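# Trace the printed board band using a held pen block

## Task

Hold the pen block and drag it over the entire printed band on the board, keeping the centre of its ink line on the band everywhere. The nib marks wherever the block slides, and any stretch where the line's centre drifts off the band is penalised.

## Robot and tools

Robots: four Kinova Gen3 arms, arm1 to arm4, each ending in a five-finger right hand with a wrist camera on the little-finger side. Foot (base_link) poses in the scene frame, metres, quaternion w,x,y,z: arm1 (+1.420, +0.077, +0.731; +0.014, 0, 0, +1.000); arm2 (-0.176, +1.401, +0.808; +0.761, +0.002, -0.007, -0.649); arm3 (-1.471, +0.003, +0.810; +0.996, -0.001, +0.006, +0.089); arm4 (+0.297, -1.420, +0.807; +0.660, +0.006, +0.004, +0.751). Each foot faces its own +x. Table tops sit at z=+0.720. Reach is about 1.06 m from the joint 1 axis. Cameras: arm1_cam_wrist to arm4_cam_wrist, cam_high, cam_wide, all 672x504.

Scene frame: metres, origin on the floor, +z up. The hand point lies 0.045 m in front of the palm. Its +z runs along the straightened fingers, +y points out of the palm, and +x runs across the palm away from the thumb. Straight fingers extend 0.06 to 0.07 m past the point and sit 0.06 m behind it along -y. A wrist bracket on the little-finger side can strike objects. The printed hand position gets less reliable at long reach.

move: one action. Every arm gets its own optional object (arm1, arm2, arm3, arm4). Inside it:
- joints: absolute targets keyed by name. joint1_rad to joint7_rad are in radians (ranges: j1, j3, j5, j7 ±6.283; j2 ±2.249; j4 ±2.579; j6 ±2.099). Finger keys hand_little, hand_ring, hand_middle, hand_index, hand_thumb_bend run from +1 (open/straight) to -1 (curled). hand_thumb_turn runs from +1 (beside the palm) to -1 (facing the fingers). hand_force_limit (-1 to 1) maps linearly to about 0 to 10 N stopping force (15 N on the thumb motors). hand_speed (-0.96 to 1) reaches full speed at +0.48. Those last two are settings and do not move anything.
- target: a single list of 7 numbers [x, y, z, qw, qx, qy, qz]. It is an absolute hand-point pose in the scene frame, and the hand travels a straight line toward it from its current hand_target. speed sets the top speed, 0.002 to 0.5 m/s (default 0.25); rotation is capped at twice that value in rad/s. When target is used, joints may contain only the hand_ keys.
- min_time_s (0.1 to 8 s): the shortest duration for that arm's joint motions.
- cameras: a list of names, or ["all"]. [] gives no images. If left out, no images come back, except on an empty move, which returns all images and the full state.
All motions in one action begin together. Hand paths in one action finish together and stop after 10 s. Paths do not avoid obstacles. Hands lag, wander off the path, and can overshoot speed when the arm is nearly straight. Omitted joints may still be driving toward older targets.

wait {seconds: 0 to 10, cameras}: lets time pass with no new command and returns the state. zoom_image {camera, region [x0,y0,x1,y1] pixels, top-left origin, max 504x504}: magnifies the newest image from that camera. show_instructions: shows the reference image. finished_scene {scene: 1}: ends the scene for good, so only call it once the band is fully traced.

Reading results: "move" lists the arms that were commanded. "as last shown" marks an uncommanded arm whose statuses read "not commanded". "hand" is the hand-point pose. hand_target is the pose at the joint targets currently held. A hand counts as done within 1 cm and 2 degrees. Statuses: off_target (stopped short, possibly still pushing), time_out (gives up the target and holds), not_followed / "joint command not followed" / "pose unreachable" (a safety check is holding the arm back). Joint velocities are in rad/s, and "within noise" means at rest. Joint torques are positive toward larger joint values. Flange force is in the end-effector frame and carries a bias. hand_stopped_by lists little, ring, middle, index, thumb_bend, thumb_turn as moving / target / force / stalled / fault. The *_load_n values are fingertip forces in newtons, positive when pushed open. If a grip is lost, the loads drop to about 0.

Gripping: a finger motor only starts when its target changes by at least 0.002. It stops on arrival or when its load reaches hand_force_limit, then locks. Raising the limit on its own does not restart a motor. To squeeze harder, send a target further closed than the current reading. For gentle grips, use hand_speed -0.94 or lower. At the start, force limit is 0 and hand_speed is -0.8, which is slow. With the thumb turned in front, the hand can wrap objects about 0.035 to 0.065 m thick, or handles down to about 0.025 m.

Hazards: a refused move or wait, or a stop, cancels any later move/wait/finished_scene calls in the same reply. A torque fault comes from a joint hitting its torque limit (104.5 N m on j1-j4, 51.3 N m on j5-j7) or straying more than 5 degrees from its plan. It freezes that arm for 10 s, and its joints then hold until given new targets. Motors heat up when holding loads, when stretched out, or when pushing against something. A MOTOR HOT line warns of this. At 75 °C the arm sags for 30 to 60 s, and affected keys report limit_stop_at_motor_heat, so resend those targets. A Gen3 keeps pushing after contact, so press the pen only lightly and back off. Any hard press between two robots fails the task, including fingers closing on another arm. The collision check can react late. Do not drop the pen block, let it fall, slam it, or push anything out of the work area. Loose objects may get nudged now and then, so check with the cameras.

Each tool is called after "Call:" as name([rows], argument=value, ...), one row to a line, values as JSON.

Reference images:

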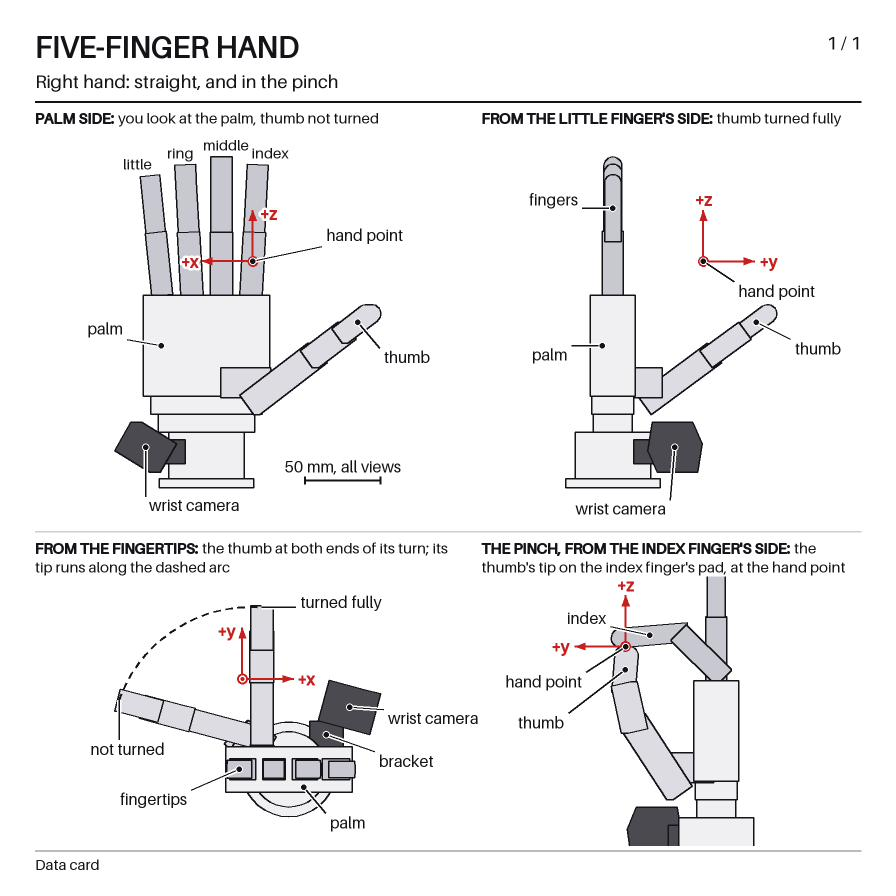

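## Session

Call:
move(cameras=["all"])

Scene clock: 0.00 s.
Joint torques (N m): no reading
Motor temperatures (°C): arm1=[30 28 30 33 32 36 45] | arm2=[35 31 31 29 36 37 40] | arm3=[35 31 31 31 35 38 37] | arm4=[33 33 28 30 36 35 36]
Flange force (N): no reading
Joint velocities: within noise
arm1.joint_positions: joint1_rad=+0.132 joint2_rad=-0.420 joint3_rad=-0.168 joint4_rad=+1.578 joint5_rad=-0.132 joint6_rad=+1.965 joint7_rad=-2.244 hand_little=+1.000 hand_ring=+1.000 hand_middle=+1.000 hand_index=+1.000 hand_thumb_turn=+1.000 hand_thumb_bend=+1.000 hand_force_limit=+0.000 hand_speed=-0.800
arm1.joint_status: not commanded
arm1.hand_stopped_by: target,target,target,target,target,target
arm1.little_load_n: 0.0
arm1.ring_load_n: 0.0
arm1.middle_load_n: 0.0
arm1.index_load_n: 0.0
arm1.thumb_bend_load_n: 0.0
arm1.thumb_turn_load_n: 0.0
arm1.hand: x=+1.2391 y=+0.0200 z=+1.2060 quat_wxyz=(+0.027, +0.951, -0.308, +0.003) (m; scene frame)
arm1.hand_target: x=+1.2391 y=+0.0200 z=+1.2060 quat_wxyz=(+0.027, +0.951, -0.308, +0.003) (m; scene frame)
arm1.hand_status: not commanded
arm2.joint_positions: joint1_rad=-0.871 joint2_rad=-0.369 joint3_rad=-0.081 joint4_rad=+1.638 joint5_rad=+0.012 joint6_rad=+2.012 joint7_rad=-1.541 hand_little=+1.000 hand_ring=+1.000 hand_middle=+1.000 hand_index=+1.000 hand_thumb_turn=+1.000 hand_thumb_bend=+1.000 hand_force_limit=+0.000 hand_speed=-0.800
arm2.joint_status: not commanded
arm2.hand_stopped_by: target,target,target,target,target,target
arm2.little_load_n: 0.0
arm2.ring_load_n: 0.0
arm2.middle_load_n: 0.0
arm2.index_load_n: 0.0
arm2.thumb_bend_load_n: 0.0
arm2.thumb_turn_load_n: 0.0
arm2.hand: x=-0.0465 y=+1.3778 z=+1.2553 quat_wxyz=(+0.067, -0.218, -0.974, +0.004) (m; scene frame)
arm2.hand_target: x=-0.0465 y=+1.3778 z=+1.2553 quat_wxyz=(+0.067, -0.218, -0.974, +0.004) (m; scene frame)
arm2.hand_status: not commanded
arm3.joint_positions: joint1_rad=+0.852 joint2_rad=-0.344 joint3_rad=-0.024 joint4_rad=+1.352 joint5_rad=-0.065 joint6_rad=+1.946 joint7_rad=-1.880 hand_little=+1.000 hand_ring=+1.000 hand_middle=+1.000 hand_index=+1.000 hand_thumb_turn=+1.000 hand_thumb_bend=+1.000 hand_force_limit=+0.000 hand_speed=-0.800
arm3.joint_status: not commanded
arm3.hand_stopped_by: target,target,target,target,target,target
arm3.little_load_n: 0.0
arm3.ring_load_n: 0.0
arm3.middle_load_n: 0.0
arm3.index_load_n: 0.0
arm3.thumb_bend_load_n: 0.0
arm3.thumb_turn_load_n: 0.0
arm3.hand: x=-1.2547 y=-0.0971 z=+1.3515 quat_wxyz=(-0.091, -0.446, -0.890, -0.004) (m; scene frame)
arm3.hand_target: x=-1.2547 y=-0.0971 z=+1.3515 quat_wxyz=(-0.091, -0.446, -0.890, -0.004) (m; scene frame)
arm3.hand_status: not commanded
arm4.joint_positions: joint1_rad=+0.796 joint2_rad=-0.489 joint3_rad=-0.159 joint4_rad=+1.413 joint5_rad=-0.046 joint6_rad=+1.975 joint7_rad=-2.142 hand_little=+1.000 hand_ring=+1.000 hand_middle=+1.000 hand_index=+1.000 hand_thumb_turn=+1.000 hand_thumb_bend=+1.000 hand_force_limit=+0.000 hand_speed=-0.800
arm4.joint_status: not commanded
arm4.hand_stopped_by: target,target,target,target,target,target
arm4.little_load_n: 0.0
arm4.ring_load_n: 0.0
arm4.middle_load_n: 0.0
arm4.index_load_n: 0.0
arm4.thumb_bend_load_n: 0.0
arm4.thumb_turn_load_n: 0.0
arm4.hand: x=+0.3608 y=-1.2393 z=+1.3508 quat_wxyz=(-0.088, +0.247, -0.962, -0.077) (m; scene frame)
arm4.hand_target: x=+0.3608 y=-1.2393 z=+1.3508 quat_wxyz=(-0.088, +0.247, -0.962, -0.077) (m; scene frame)
arm4.hand_status: not commanded
pictures: arm1_cam_wrist, arm2_cam_wrist, arm3_cam_wrist, arm4_cam_wrist, cam_high, cam_wide

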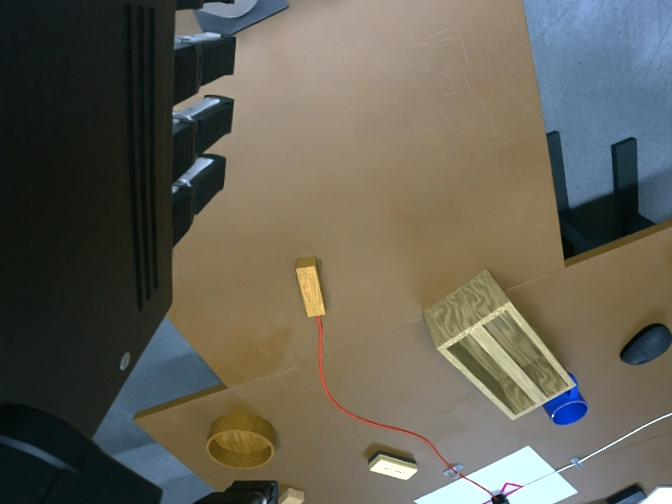

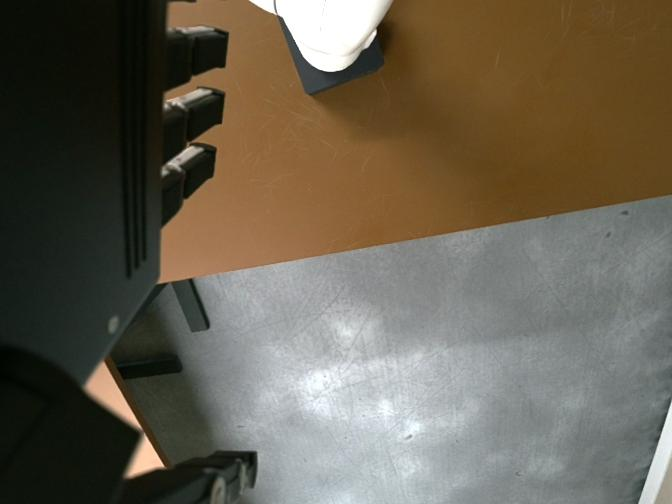

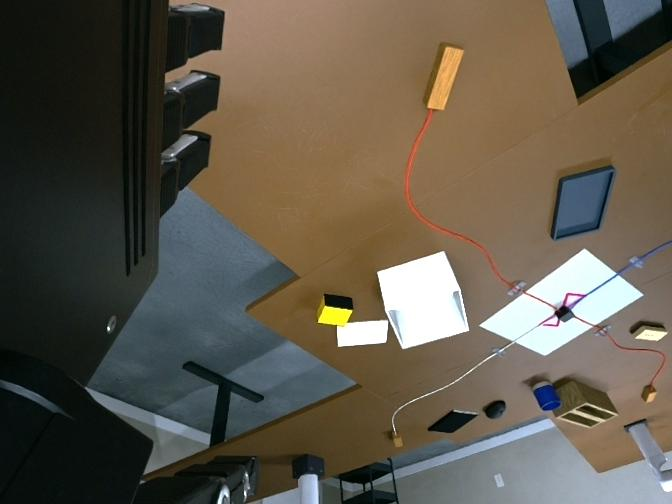

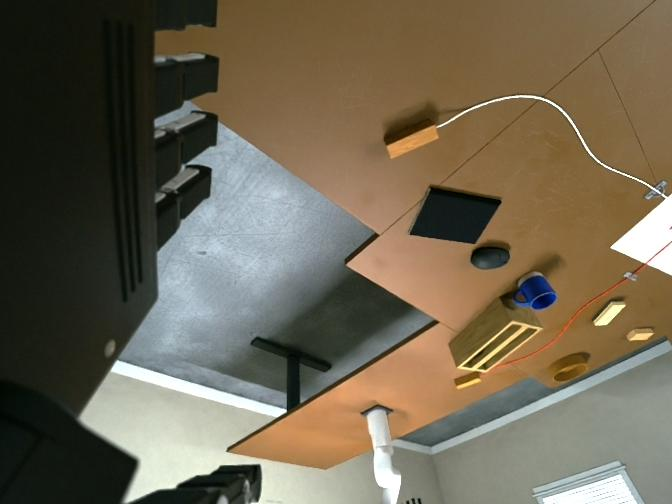

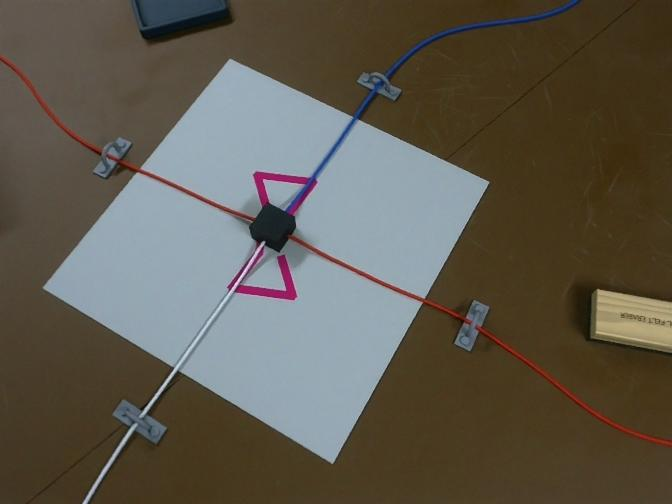

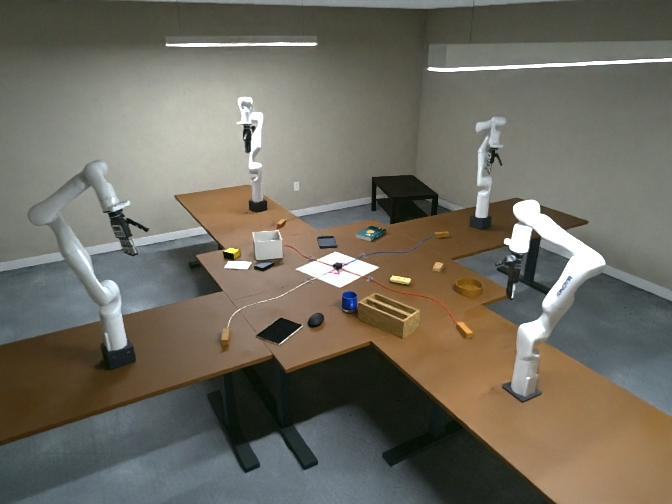

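Call:
zoom_image(camera="cam_high", region=[180, 130, 380, 330])

Call:
zoom_image(camera="cam_high", region=[0, 0, 500, 504])

Call:
zoom_image(camera="cam_wide", region=[180, 180, 520, 380])

Scaled by 2.520 from the camera's image (finer frame: 960x720).

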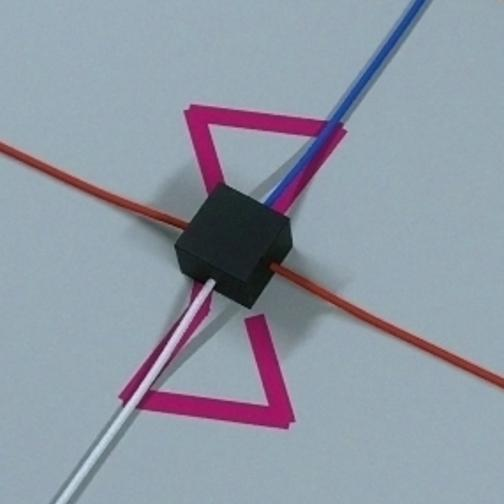

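Scaled by 1.000.

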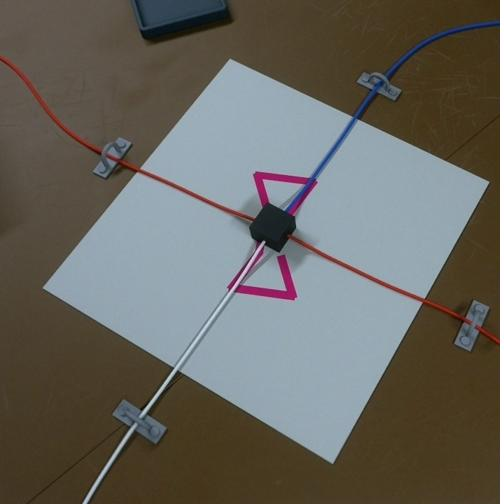

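Scaled by 1.482 from the camera's image (finer frame: 960x720).

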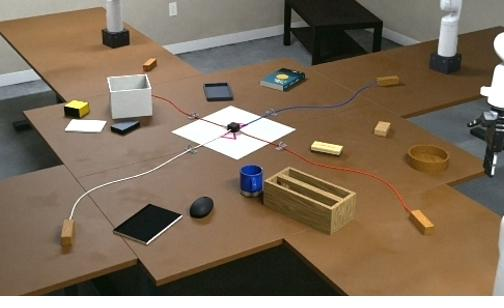

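Call:
zoom_image(camera="arm1_cam_wrist", region=[0, 0, 340, 255])

Call:
zoom_image(camera="arm1_cam_wrist", region=[220, 230, 620, 504])

Call:
zoom_image(camera="arm3_cam_wrist", region=[300, 0, 672, 280])

Call:
zoom_image(camera="arm4_cam_wrist", region=[336, 30, 672, 282])

Scaled by 1.482 from the camera's image (finer frame: 960x720).

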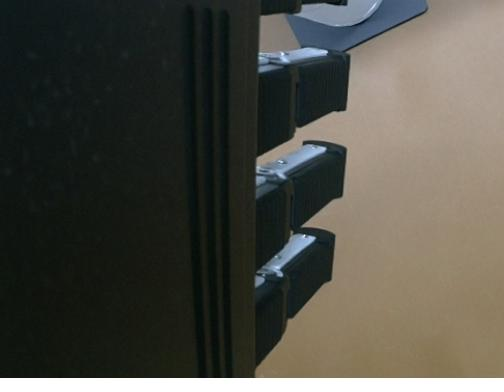

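Scaled by 1.260 from the camera's image (finer frame: 960x720).

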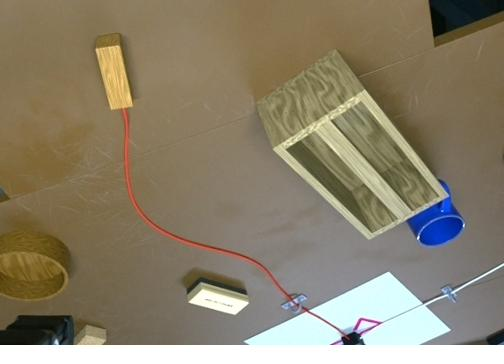

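Scaled by 1.355 from the camera's image (finer frame: 960x720).

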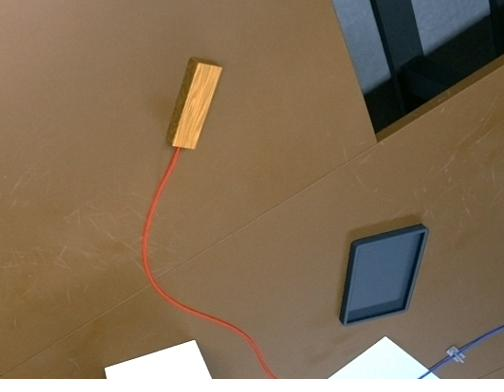

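Scaled by 1.500 from the camera's image (finer frame: 960x720).

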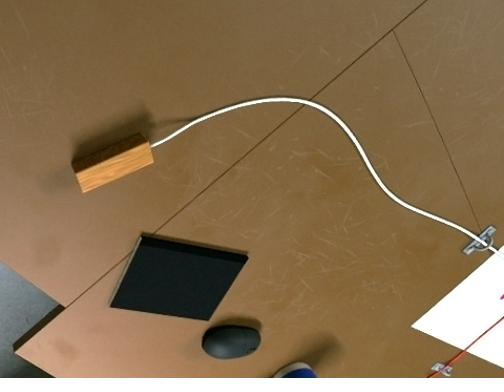

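Call:
move(arm1={"joints": {"joint1_rad": 0.275, "joint2_rad": 0.9386, "joint3_rad": 0, "joint4_rad": 0.7748, "joint5_rad": 0, "joint6_rad": 1.4282, "joint7_rad": 0.128}, "min_time_s": 4}, arm2={"joints": {"joint1_rad": 0.3526, "joint2_rad": 0.6293, "joint3_rad": 0, "joint4_rad": 1.3098, "joint5_rad": 0, "joint6_rad": 1.2025, "joint7_rad": 0.194}, "min_time_s": 4}, arm3={"joints": {"joint1_rad": 0.457, "joint2_rad": 0.6474, "joint3_rad": 0, "joint4_rad": 1.658, "joint5_rad": 0, "joint6_rad": 0.8362, "joint7_rad": -0.5585}, "min_time_s": 4}, arm4={"joints": {"joint1_rad": 0.15, "joint2_rad": 0.9093, "joint3_rad": 0, "joint4_rad": 1.0897, "joint5_rad": 0, "joint6_rad": 1.1426, "joint7_rad": 1.243}, "min_time_s": 4}, cameras=["all"])

Scene clock: 96.83 s.
Joint torques (N m): arm1=[0.85 -22.69 0.68 -8.31 -0.3 -0.01 0.34] | arm2=[-1.12 -17.97 0.82 -7.18 -0.07 0.1 0.31] | arm3=[0.72 -20.08 -0.39 -3.84 0.16 -0.04 0.58] | arm4=[-1.38 -21.87 -0.93 -6.76 -0.08 -0.07 0.03]
Motor temperatures (°C): arm1=[30 27 30 32 32 36 44] | arm2=[34 31 30 29 36 37 39] | arm3=[34 29 30 30 34 37 36] | arm4=[31 32 27 29 36 35 36]
Flange force (N): arm1=[-2.6 4.2 0.1] | arm2=[0.8 0.5 -1.2] | arm3=[-8.0 -9.6 2.0] | arm4=[2.7 0.9 -1.3]
move: arm1 done; arm2 done; arm3 done; arm4 done
Joint velocities: within noise
arm1.joint_positions: joint1_rad=+0.275 joint2_rad=+0.939 joint3_rad=+0.000 joint4_rad=+0.775 joint5_rad=+0.000 joint6_rad=+1.428 joint7_rad=+0.128 hand_little=+1.000 hand_ring=+1.000 hand_middle=+1.000 hand_index=+1.000 hand_thumb_turn=+1.000 hand_thumb_bend=+1.000 hand_force_limit=+0.000 hand_speed=-0.800
arm1.joint_status: all done
arm1.hand_stopped_by: target,target,target,target,target,target
arm1.little_load_n: 0.0
arm1.ring_load_n: 0.0
arm1.middle_load_n: 0.0
arm1.index_load_n: 0.0
arm1.thumb_bend_load_n: 0.0
arm1.thumb_turn_load_n: 0.0
arm1.hand: x=+0.8602 y=+0.2544 z=+0.8983 quat_wxyz=(+0.000, +0.766, +0.642, +0.000)
arm1.hand_target: x=+0.8602 y=+0.2544 z=+0.8983 quat_wxyz=(+0.000, +0.766, +0.642, +0.000)
arm1.hand_status: not commanded
arm2.joint_positions: joint1_rad=+0.353 joint2_rad=+0.629 joint3_rad=+0.000 joint4_rad=+1.310 joint5_rad=+0.000 joint6_rad=+1.203 joint7_rad=+0.194 hand_little=+1.000 hand_ring=+1.000 hand_middle=+1.000 hand_index=+1.000 hand_thumb_turn=+1.000 hand_thumb_bend=+1.000 hand_force_limit=+0.000 hand_speed=-0.800
arm2.joint_status: all done
arm2.hand_stopped_by: target,target,target,target,target,target
arm2.little_load_n: 0.0
arm2.ring_load_n: 0.0
arm2.middle_load_n: 0.0
arm2.index_load_n: 0.0
arm2.thumb_bend_load_n: 0.0
arm2.thumb_turn_load_n: 0.0
arm2.hand: x=-0.2757 y=+0.9361 z=+0.9996 quat_wxyz=(-0.006, +0.000, -1.000, +0.003)
arm2.hand_target: x=-0.2757 y=+0.9362 z=+0.9996 quat_wxyz=(-0.006, +0.000, -1.000, +0.003)
arm2.hand_status: not commanded
arm3.joint_positions: joint1_rad=+0.457 joint2_rad=+0.647 joint3_rad=+0.000 joint4_rad=+1.658 joint5_rad=+0.000 joint6_rad=+0.836 joint7_rad=-0.559 hand_little=+1.000 hand_ring=+1.000 hand_middle=+1.000 hand_index=+1.000 hand_thumb_turn=+1.000 hand_thumb_bend=+1.000 hand_force_limit=+0.000 hand_speed=-0.800
arm3.joint_status: all done
arm3.hand_stopped_by: target,target,target,target,target,target
arm3.little_load_n: 0.0
arm3.ring_load_n: 0.0
arm3.middle_load_n: 0.0
arm3.index_load_n: 0.0
arm3.thumb_bend_load_n: 0.0
arm3.thumb_turn_load_n: 0.0
arm3.hand: x=-1.0259 y=-0.0887 z=+0.8926 quat_wxyz=(+0.006, +0.359, -0.933, -0.001)
arm3.hand_target: x=-1.0259 y=-0.0887 z=+0.8926 quat_wxyz=(+0.006, +0.359, -0.933, -0.001)
arm3.hand_status: not commanded
arm4.joint_positions: joint1_rad=+0.150 joint2_rad=+0.909 joint3_rad=+0.000 joint4_rad=+1.090 joint5_rad=+0.000 joint6_rad=+1.143 joint7_rad=+1.243 hand_little=+1.000 hand_ring=+1.000 hand_middle=+1.000 hand_index=+1.000 hand_thumb_turn=+1.000 hand_thumb_bend=+1.000 hand_force_limit=+0.000 hand_speed=-0.800
arm4.joint_status: all done
arm4.hand_stopped_by: target,target,target,target,target,target
arm4.little_load_n: 0.0
arm4.ring_load_n: 0.0
arm4.middle_load_n: 0.0
arm4.index_load_n: 0.0
arm4.thumb_bend_load_n: 0.0
arm4.thumb_turn_load_n: 0.0
arm4.hand: x=+0.3821 y=-0.8529 z=+0.8977 quat_wxyz=(-0.005, +0.819, +0.574, -0.005)
arm4.hand_target: x=+0.3821 y=-0.8529 z=+0.8977 quat_wxyz=(-0.005, +0.819, +0.574, -0.005)
arm4.hand_status: not commanded
pictures: arm1_cam_wrist, arm2_cam_wrist, arm3_cam_wrist, arm4_cam_wrist, cam_high, cam_wide

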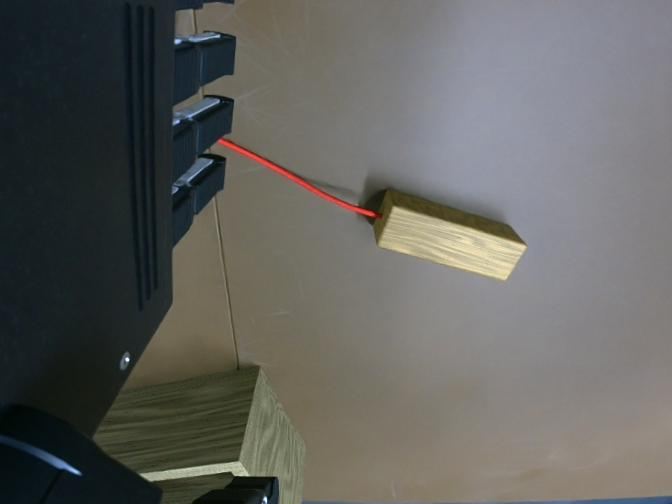

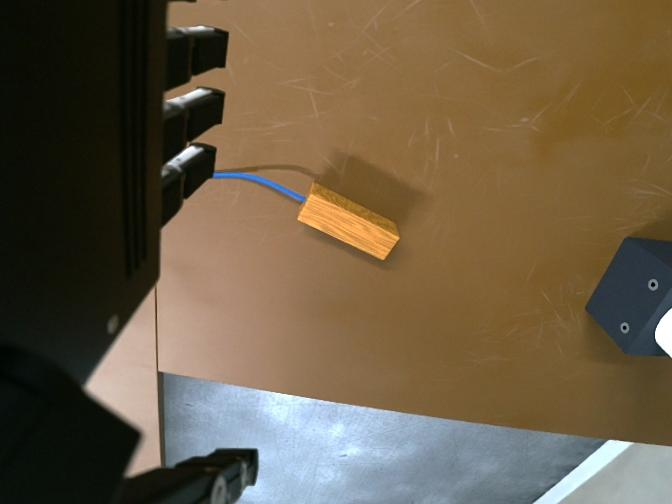

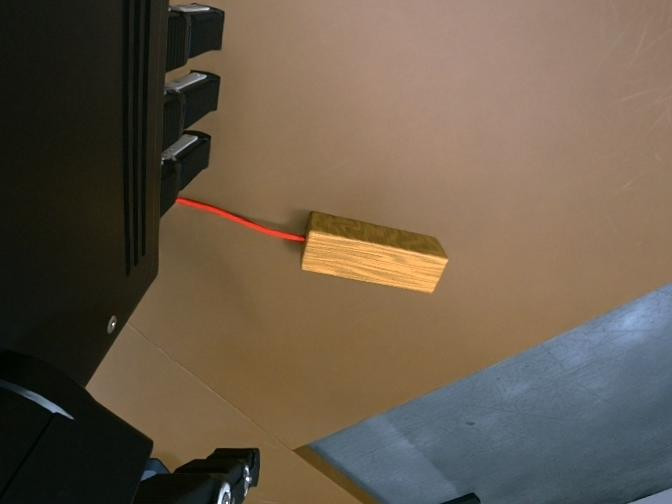

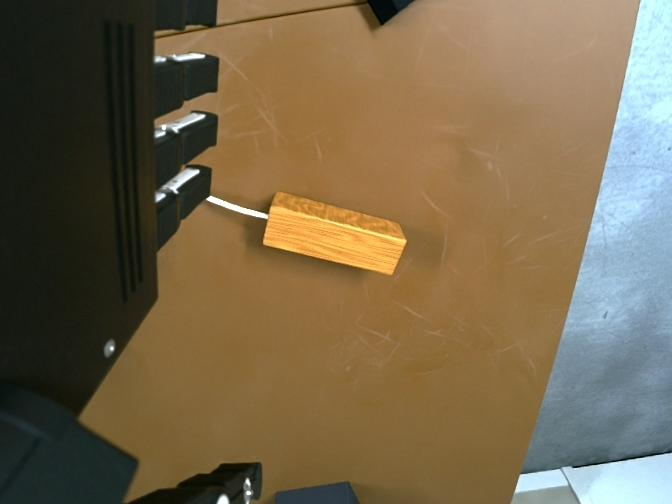

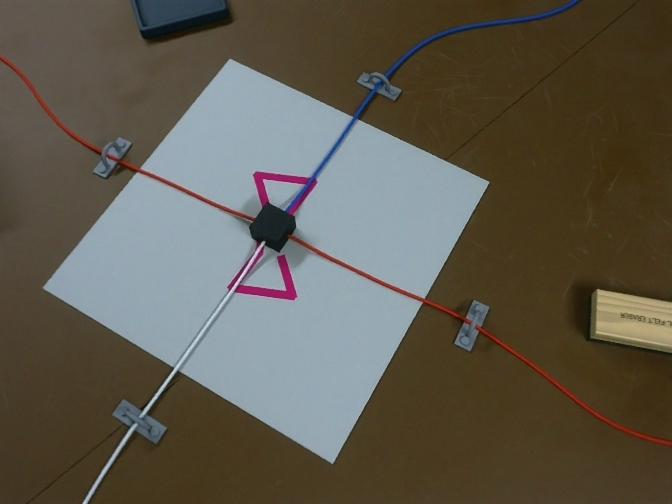

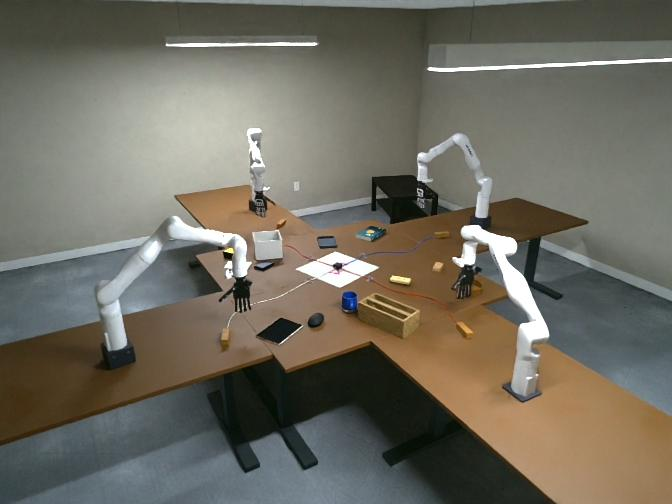

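Call:
move(arm1={"target": [0.9409, 0.1768, 0.84, 0, 0.7771, 0.6293, 0], "speed": 0.12}, arm2={"target": [-0.1598, 0.9592, 0.84, 0, 0.1253, 0.9921, 0], "speed": 0.12}, arm3={"target": [-0.9775, 0.0047, 0.84, 0, -0.3461, 0.9382, 0], "speed": 0.12}, arm4={"target": [0.3502, -0.9344, 0.84, 0, 0.8363, 0.5483, 0], "speed": 0.12}, cameras=["arm1_cam_wrist", "arm2_cam_wrist", "arm3_cam_wrist", "arm4_cam_wrist"])

Scene clock: 108.70 s.
Joint torques (N m): arm1=[0.81 -18.83 0.59 -7.09 -0.29 -0.04 0.33] | arm2=[-1.13 -17.61 1.19 -4.85 -0.02 0.08 0.32] | arm3=[0.63 -21.38 -0.26 -3.34 0.15 -0.07 0.59] | arm4=[-1.37 -19.36 -0.84 -5.24 -0.06 -0.05 0.04]
Motor temperatures (°C): arm1=[30 28 30 32 32 36 44] | arm2=[34 31 30 29 36 37 39] | arm3=[33 29 30 29 34 37 36] | arm4=[31 32 27 29 36 35 36]
Flange force (N): arm1=[-2.3 2.6 -1.1] | arm2=[1.3 -0.8 -1.4] | arm3=[-10.0 -7.7 3.2] | arm4=[2.6 1.0 -1.2]
move: arm1 done; arm2 done; arm3 done; arm4 done
Joint velocities: within noise
arm1.joint_positions: joint1_rad=+0.191 joint2_rad=+0.737 joint3_rad=-0.006 joint4_rad=+1.390 joint5_rad=+0.004 joint6_rad=+1.016 joint7_rad=+0.004 hand_little=+1.000 hand_ring=+1.000 hand_middle=+1.000 hand_index=+1.000 hand_thumb_turn=+1.000 hand_thumb_bend=+1.000 hand_force_limit=+0.000 hand_speed=-0.800
arm1.joint_status: not commanded
arm1.hand_stopped_by: target,target,target,target,target,target
arm1.little_load_n: 0.0
arm1.ring_load_n: 0.0
arm1.middle_load_n: 0.0
arm1.index_load_n: 0.0
arm1.thumb_bend_load_n: 0.0
arm1.thumb_turn_load_n: 0.0
arm1.hand: x=+0.9409 y=+0.1768 z=+0.8400 quat_wxyz=(+0.000, +0.777, +0.629, +0.000)
arm1.hand_target: x=+0.9409 y=+0.1768 z=+0.8400 quat_wxyz=(+0.000, +0.777, +0.629, +0.000)
arm1.hand_status: done (0.000 m and 0.0 deg from the pose sent, 0.126 m and 2.0 deg at the start)
arm2.joint_positions: joint1_rad=+0.124 joint2_rad=+0.761 joint3_rad=+0.054 joint4_rad=+1.675 joint5_rad=-0.039 joint6_rad=+0.713 joint7_rad=-0.217 hand_little=+1.000 hand_ring=+1.000 hand_middle=+1.000 hand_index=+1.000 hand_thumb_turn=+1.000 hand_thumb_bend=+1.000 hand_force_limit=+0.000 hand_speed=-0.800
arm2.joint_status: not commanded
arm2.hand_stopped_by: target,target,target,target,target,target
arm2.little_load_n: 0.0
arm2.ring_load_n: 0.0
arm2.middle_load_n: 0.0
arm2.index_load_n: 0.0
arm2.thumb_bend_load_n: 0.0
arm2.thumb_turn_load_n: 0.0
arm2.hand: x=-0.1598 y=+0.9592 z=+0.8400 quat_wxyz=(+0.000, -0.125, -0.992, +0.000)
arm2.hand_target: x=-0.1598 y=+0.9592 z=+0.8400 quat_wxyz=(+0.000, -0.125, -0.992, +0.000)
arm2.hand_status: done (0.000 m and 0.0 deg from the pose sent, 0.199 m and 14.5 deg at the start)
arm3.joint_positions: joint1_rad=+0.252 joint2_rad=+0.770 joint3_rad=+0.011 joint4_rad=+1.617 joint5_rad=-0.017 joint6_rad=+0.743 joint7_rad=-0.770 hand_little=+1.000 hand_ring=+1.000 hand_middle=+1.000 hand_index=+1.000 hand_thumb_turn=+1.000 hand_thumb_bend=+1.000 hand_force_limit=+0.000 hand_speed=-0.800
arm3.joint_status: not commanded
arm3.hand_stopped_by: target,target,target,target,target,target
arm3.little_load_n: 0.0
arm3.ring_load_n: 0.0
arm3.middle_load_n: 0.0
arm3.index_load_n: 0.0
arm3.thumb_bend_load_n: 0.0
arm3.thumb_turn_load_n: 0.0
arm3.hand: x=-0.9775 y=+0.0047 z=+0.8400 quat_wxyz=(+0.000, +0.346, -0.938, +0.000)
arm3.hand_target: x=-0.9775 y=+0.0047 z=+0.8400 quat_wxyz=(+0.000, +0.346, -0.938, +0.000)
arm3.hand_status: done (0.000 m and 0.0 deg from the pose sent, 0.118 m and 1.7 deg at the start)
arm4.joint_positions: joint1_rad=+0.082 joint2_rad=+0.828 joint3_rad=+0.018 joint4_rad=+1.499 joint5_rad=+0.001 joint6_rad=+0.818 joint7_rad=+1.126 hand_little=+1.000 hand_ring=+1.000 hand_middle=+1.000 hand_index=+1.000 hand_thumb_turn=+1.000 hand_thumb_bend=+1.000 hand_force_limit=+0.000 hand_speed=-0.800
arm4.joint_status: not commanded
arm4.hand_stopped_by: target,target,target,target,target,target
arm4.little_load_n: 0.0
arm4.ring_load_n: 0.0
arm4.middle_load_n: 0.0
arm4.index_load_n: 0.0
arm4.thumb_bend_load_n: 0.0
arm4.thumb_turn_load_n: 0.0
arm4.hand: x=+0.3502 y=-0.9344 z=+0.8400 quat_wxyz=(+0.000, +0.836, +0.548, +0.000)
arm4.hand_target: x=+0.3502 y=-0.9344 z=+0.8400 quat_wxyz=(+0.000, +0.836, +0.548, +0.000)
arm4.hand_status: done (0.000 m and 0.0 deg from the pose sent, 0.105 m and 3.6 deg at the start)

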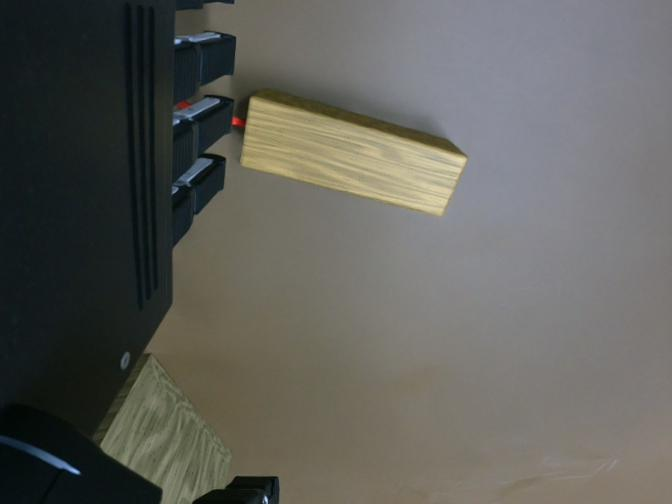

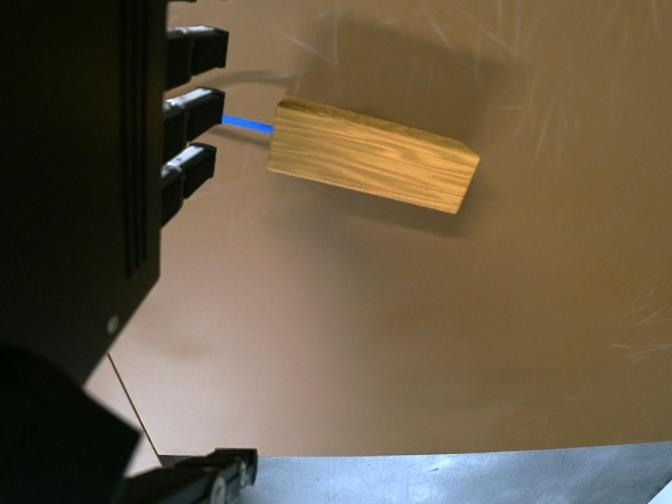

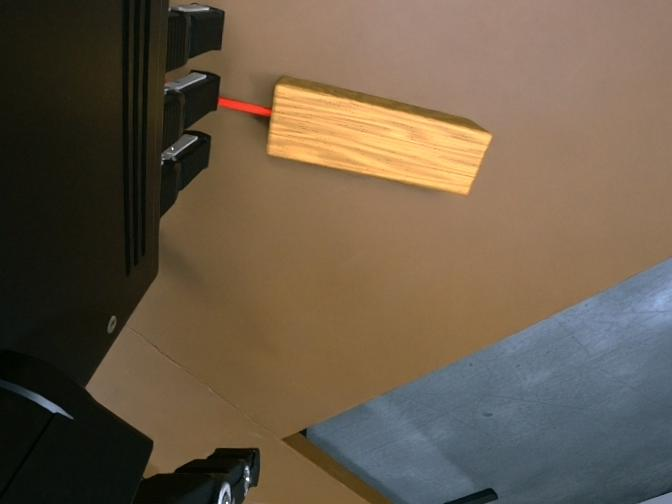

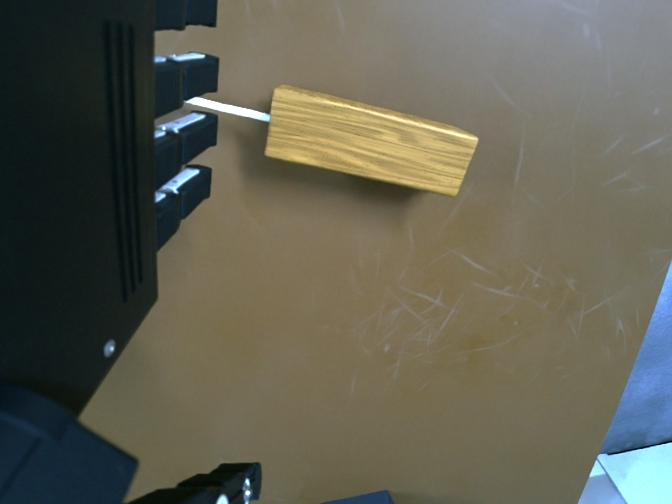

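Call:
zoom_image(camera="arm1_cam_wrist", region=[150, 0, 318, 252])

Call:
zoom_image(camera="arm2_cam_wrist", region=[150, 0, 318, 252])

Call:
zoom_image(camera="arm3_cam_wrist", region=[150, 0, 318, 252])

Call:
zoom_image(camera="arm4_cam_wrist", region=[150, 0, 318, 252])

Scaled by 2.000 from the camera's image (finer frame: 960x720).

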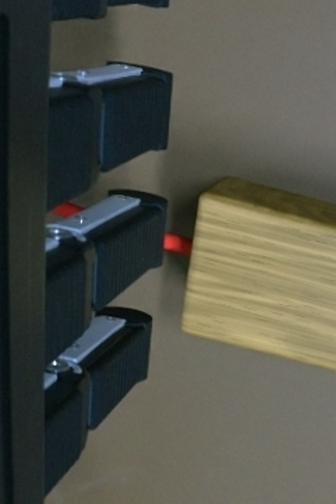

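Scaled by 2.000 from the camera's image (finer frame: 960x720).

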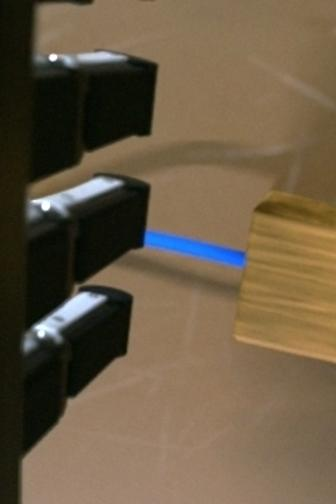

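Scaled by 2.000 from the camera's image (finer frame: 960x720).

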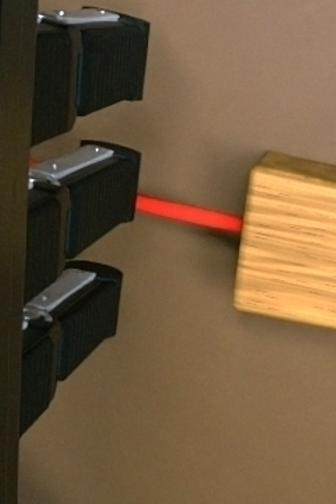

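Scaled by 2.000 from the camera's image (finer frame: 960x720).

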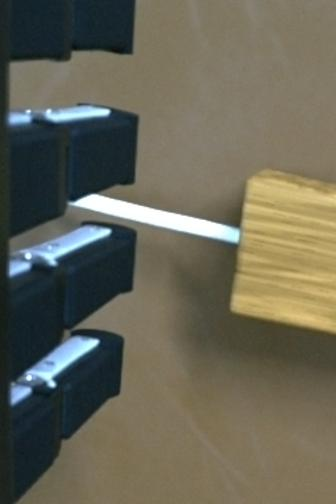

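Call:
move(arm1={"target": [0.9172, 0.1859, 0.815, 0, 0.7771, 0.6293, 0], "speed": 0.08}, arm2={"target": [-0.1563, 0.9552, 0.815, 0, 0.1253, 0.9921, 0], "speed": 0.08}, arm3={"target": [-0.9756, 0.0024, 0.815, 0, -0.3624, 0.9320, 0], "speed": 0.08}, arm4={"target": [0.3546, -0.9167, 0.815, 0, 0.8290, 0.5592, 0], "speed": 0.08}, cameras=["arm1_cam_wrist", "arm2_cam_wrist", "arm3_cam_wrist", "arm4_cam_wrist"])

Call:
zoom_image(camera="arm1_cam_wrist", region=[150, 0, 318, 252])

Call:
zoom_image(camera="arm2_cam_wrist", region=[150, 0, 318, 252])

Call:
zoom_image(camera="arm3_cam_wrist", region=[150, 0, 318, 252])

Call:
zoom_image(camera="arm4_cam_wrist", region=[150, 0, 318, 252])

Scene clock: 125.70 s.
Joint torques (N m): arm1=[0.86 -19.92 0.63 -7.12 -0.3 -0.04 0.34] | arm2=[-1.06 -17.91 1.13 -4.49 0.03 0.08 0.33] | arm3=[0.59 -21.83 -0.32 -3.1 0.16 -0.06 0.58] | arm4=[-1.36 -20.18 -0.84 -5.13 -0.06 -0.07 0.01]
Motor temperatures (°C): arm1=[30 28 30 32 32 36 44] | arm2=[34 31 30 29 36 37 39] | arm3=[33 29 30 29 34 37 36] | arm4=[31 32 27 29 36 35 36]
Flange force (N): arm1=[-2.3 2.9 -1.2] | arm2=[1.1 -0.8 -1.6] | arm3=[-9.5 -8.0 3.9] | arm4=[2.9 0.9 -1.1]
move: arm1 done; arm2 done; arm3 done; arm4 done
Joint velocities: within noise
arm1.joint_positions: joint1_rad=+0.197 joint2_rad=+0.821 joint3_rad=-0.005 joint4_rad=+1.306 joint5_rad=+0.004 joint6_rad=+1.015 joint7_rad=+0.011 hand_little=+1.000 hand_ring=+1.000 hand_middle=+1.000 hand_index=+1.000 hand_thumb_turn=+1.000 hand_thumb_bend=+1.000 hand_force_limit=+0.000 hand_speed=-0.800
arm1.joint_status: not commanded
arm1.hand_stopped_by: target,target,target,target,target,target
arm1.little_load_n: 0.0
arm1.ring_load_n: 0.0
arm1.middle_load_n: 0.0
arm1.index_load_n: 0.0
arm1.thumb_bend_load_n: 0.0
arm1.thumb_turn_load_n: 0.0
arm1.hand: x=+0.9172 y=+0.1859 z=+0.8150 quat_wxyz=(+0.000, +0.777, +0.629, +0.000)
arm1.hand_target: x=+0.9172 y=+0.1859 z=+0.8150 quat_wxyz=(+0.000, +0.777, +0.629, +0.000)
arm1.hand_status: done (0.000 m and 0.0 deg from the pose sent, 0.036 m and 0.0 deg at the start)
arm2.joint_positions: joint1_rad=+0.120 joint2_rad=+0.813 joint3_rad=+0.052 joint4_rad=+1.671 joint5_rad=-0.041 joint6_rad=+0.665 joint7_rad=-0.223 hand_little=+1.000 hand_ring=+1.000 hand_middle=+1.000 hand_index=+1.000 hand_thumb_turn=+1.000 hand_thumb_bend=+1.000 hand_force_limit=+0.000 hand_speed=-0.800
arm2.joint_status: not commanded
arm2.hand_stopped_by: target,target,target,target,target,target
arm2.little_load_n: 0.0
arm2.ring_load_n: 0.0
arm2.middle_load_n: 0.0
arm2.index_load_n: 0.0
arm2.thumb_bend_load_n: 0.0
arm2.thumb_turn_load_n: 0.0
arm2.hand: x=-0.1563 y=+0.9552 z=+0.8150 quat_wxyz=(+0.000, -0.125, -0.992, +0.000)
arm2.hand_target: x=-0.1563 y=+0.9552 z=+0.8150 quat_wxyz=(+0.000, -0.125, -0.992, +0.000)
arm2.hand_status: done (0.000 m and 0.0 deg from the pose sent, 0.026 m and 0.0 deg at the start)
arm3.joint_positions: joint1_rad=+0.261 joint2_rad=+0.822 joint3_rad=+0.001 joint4_rad=+1.610 joint5_rad=-0.007 joint6_rad=+0.698 joint7_rad=-0.741 hand_little=+1.000 hand_ring=+1.000 hand_middle=+1.000 hand_index=+1.000 hand_thumb_turn=+1.000 hand_thumb_bend=+1.000 hand_force_limit=+0.000 hand_speed=-0.800
arm3.joint_status: not commanded
arm3.hand_stopped_by: target,target,target,target,target,target
arm3.little_load_n: 0.0
arm3.ring_load_n: 0.0
arm3.middle_load_n: 0.0
arm3.index_load_n: 0.0
arm3.thumb_bend_load_n: 0.0
arm3.thumb_turn_load_n: 0.0
arm3.hand: x=-0.9756 y=+0.0024 z=+0.8150 quat_wxyz=(+0.000, +0.362, -0.932, +0.000)
arm3.hand_target: x=-0.9756 y=+0.0024 z=+0.8150 quat_wxyz=(+0.000, +0.362, -0.932, +0.000)
arm3.hand_status: done (0.000 m and 0.0 deg from the pose sent, 0.025 m and 2.0 deg at the start)
arm4.joint_positions: joint1_rad=+0.094 joint2_rad=+0.897 joint3_rad=+0.011 joint4_rad=+1.441 joint5_rad=+0.007 joint6_rad=+0.806 joint7_rad=+1.153 hand_little=+1.000 hand_ring=+1.000 hand_middle=+1.000 hand_index=+1.000 hand_thumb_turn=+1.000 hand_thumb_bend=+1.000 hand_force_limit=+0.000 hand_speed=-0.800
arm4.joint_status: not commanded
arm4.hand_stopped_by: target,target,target,target,target,target
arm4.little_load_n: 0.0
arm4.ring_load_n: 0.0
arm4.middle_load_n: 0.0
arm4.index_load_n: 0.0
arm4.thumb_bend_load_n: 0.0
arm4.thumb_turn_load_n: 0.0
arm4.hand: x=+0.3546 y=-0.9167 z=+0.8150 quat_wxyz=(+0.000, +0.829, +0.559, +0.000)
arm4.hand_target: x=+0.3546 y=-0.9167 z=+0.8150 quat_wxyz=(+0.000, +0.829, +0.559, +0.000)
arm4.hand_status: done (0.000 m and 0.0 deg from the pose sent, 0.031 m and 1.5 deg at the start)

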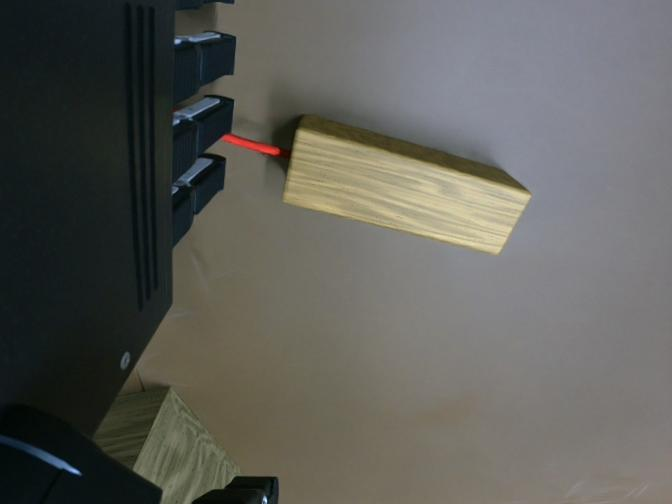

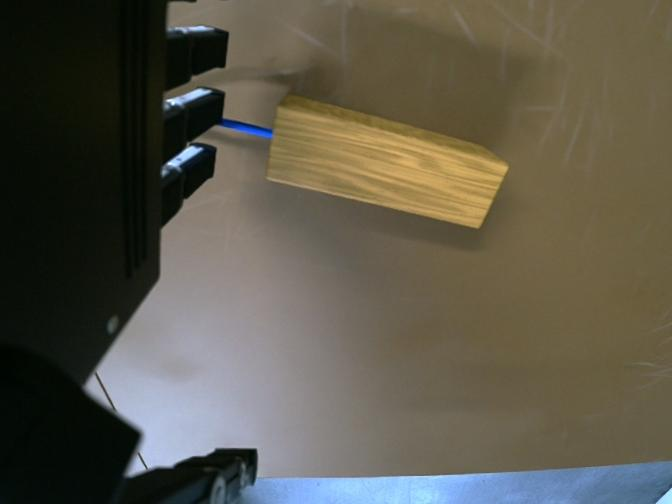

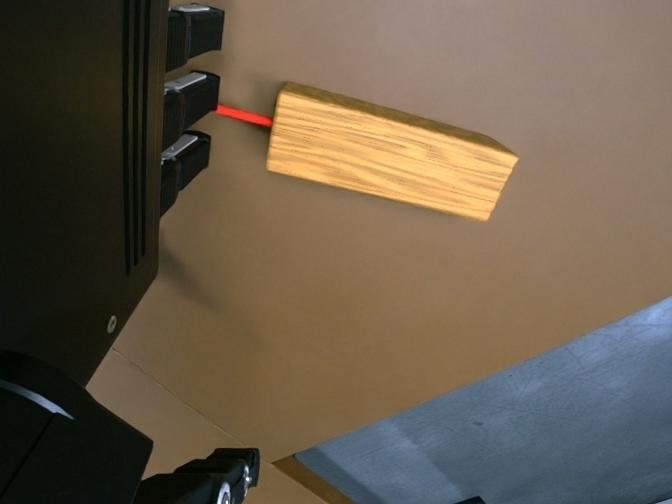

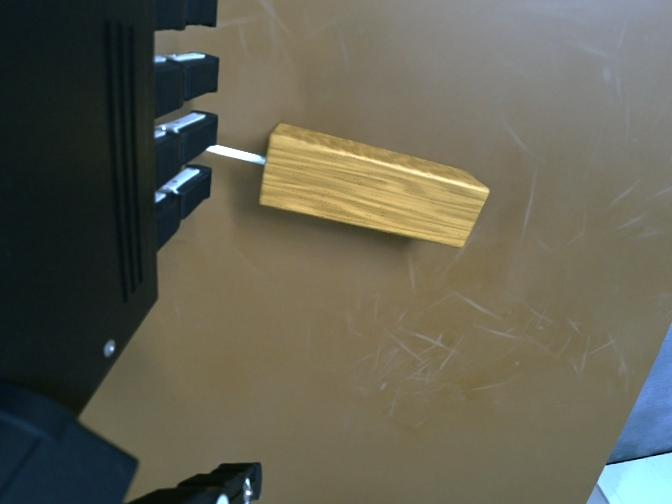

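Scaled by 2.000 from the camera's image (finer frame: 960x720).

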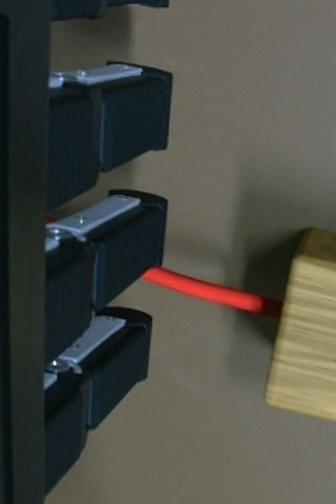

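Scaled by 2.000 from the camera's image (finer frame: 960x720).

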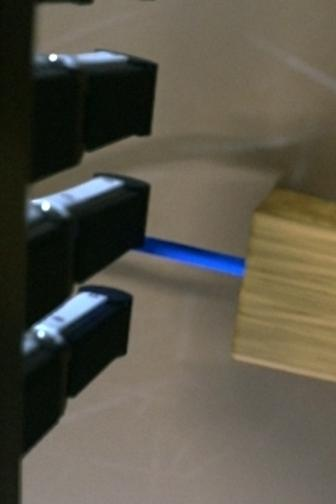

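Scaled by 2.000 from the camera's image (finer frame: 960x720).

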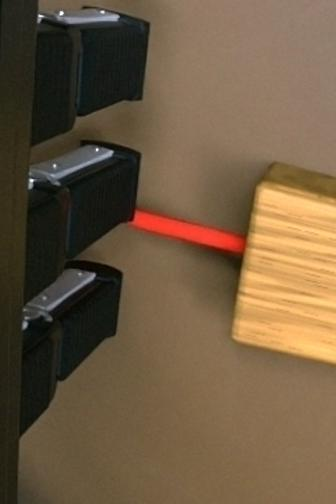

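Scaled by 2.000 from the camera's image (finer frame: 960x720).

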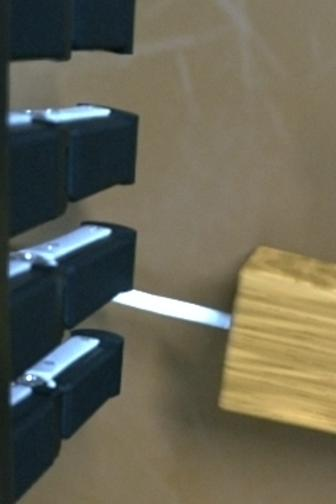

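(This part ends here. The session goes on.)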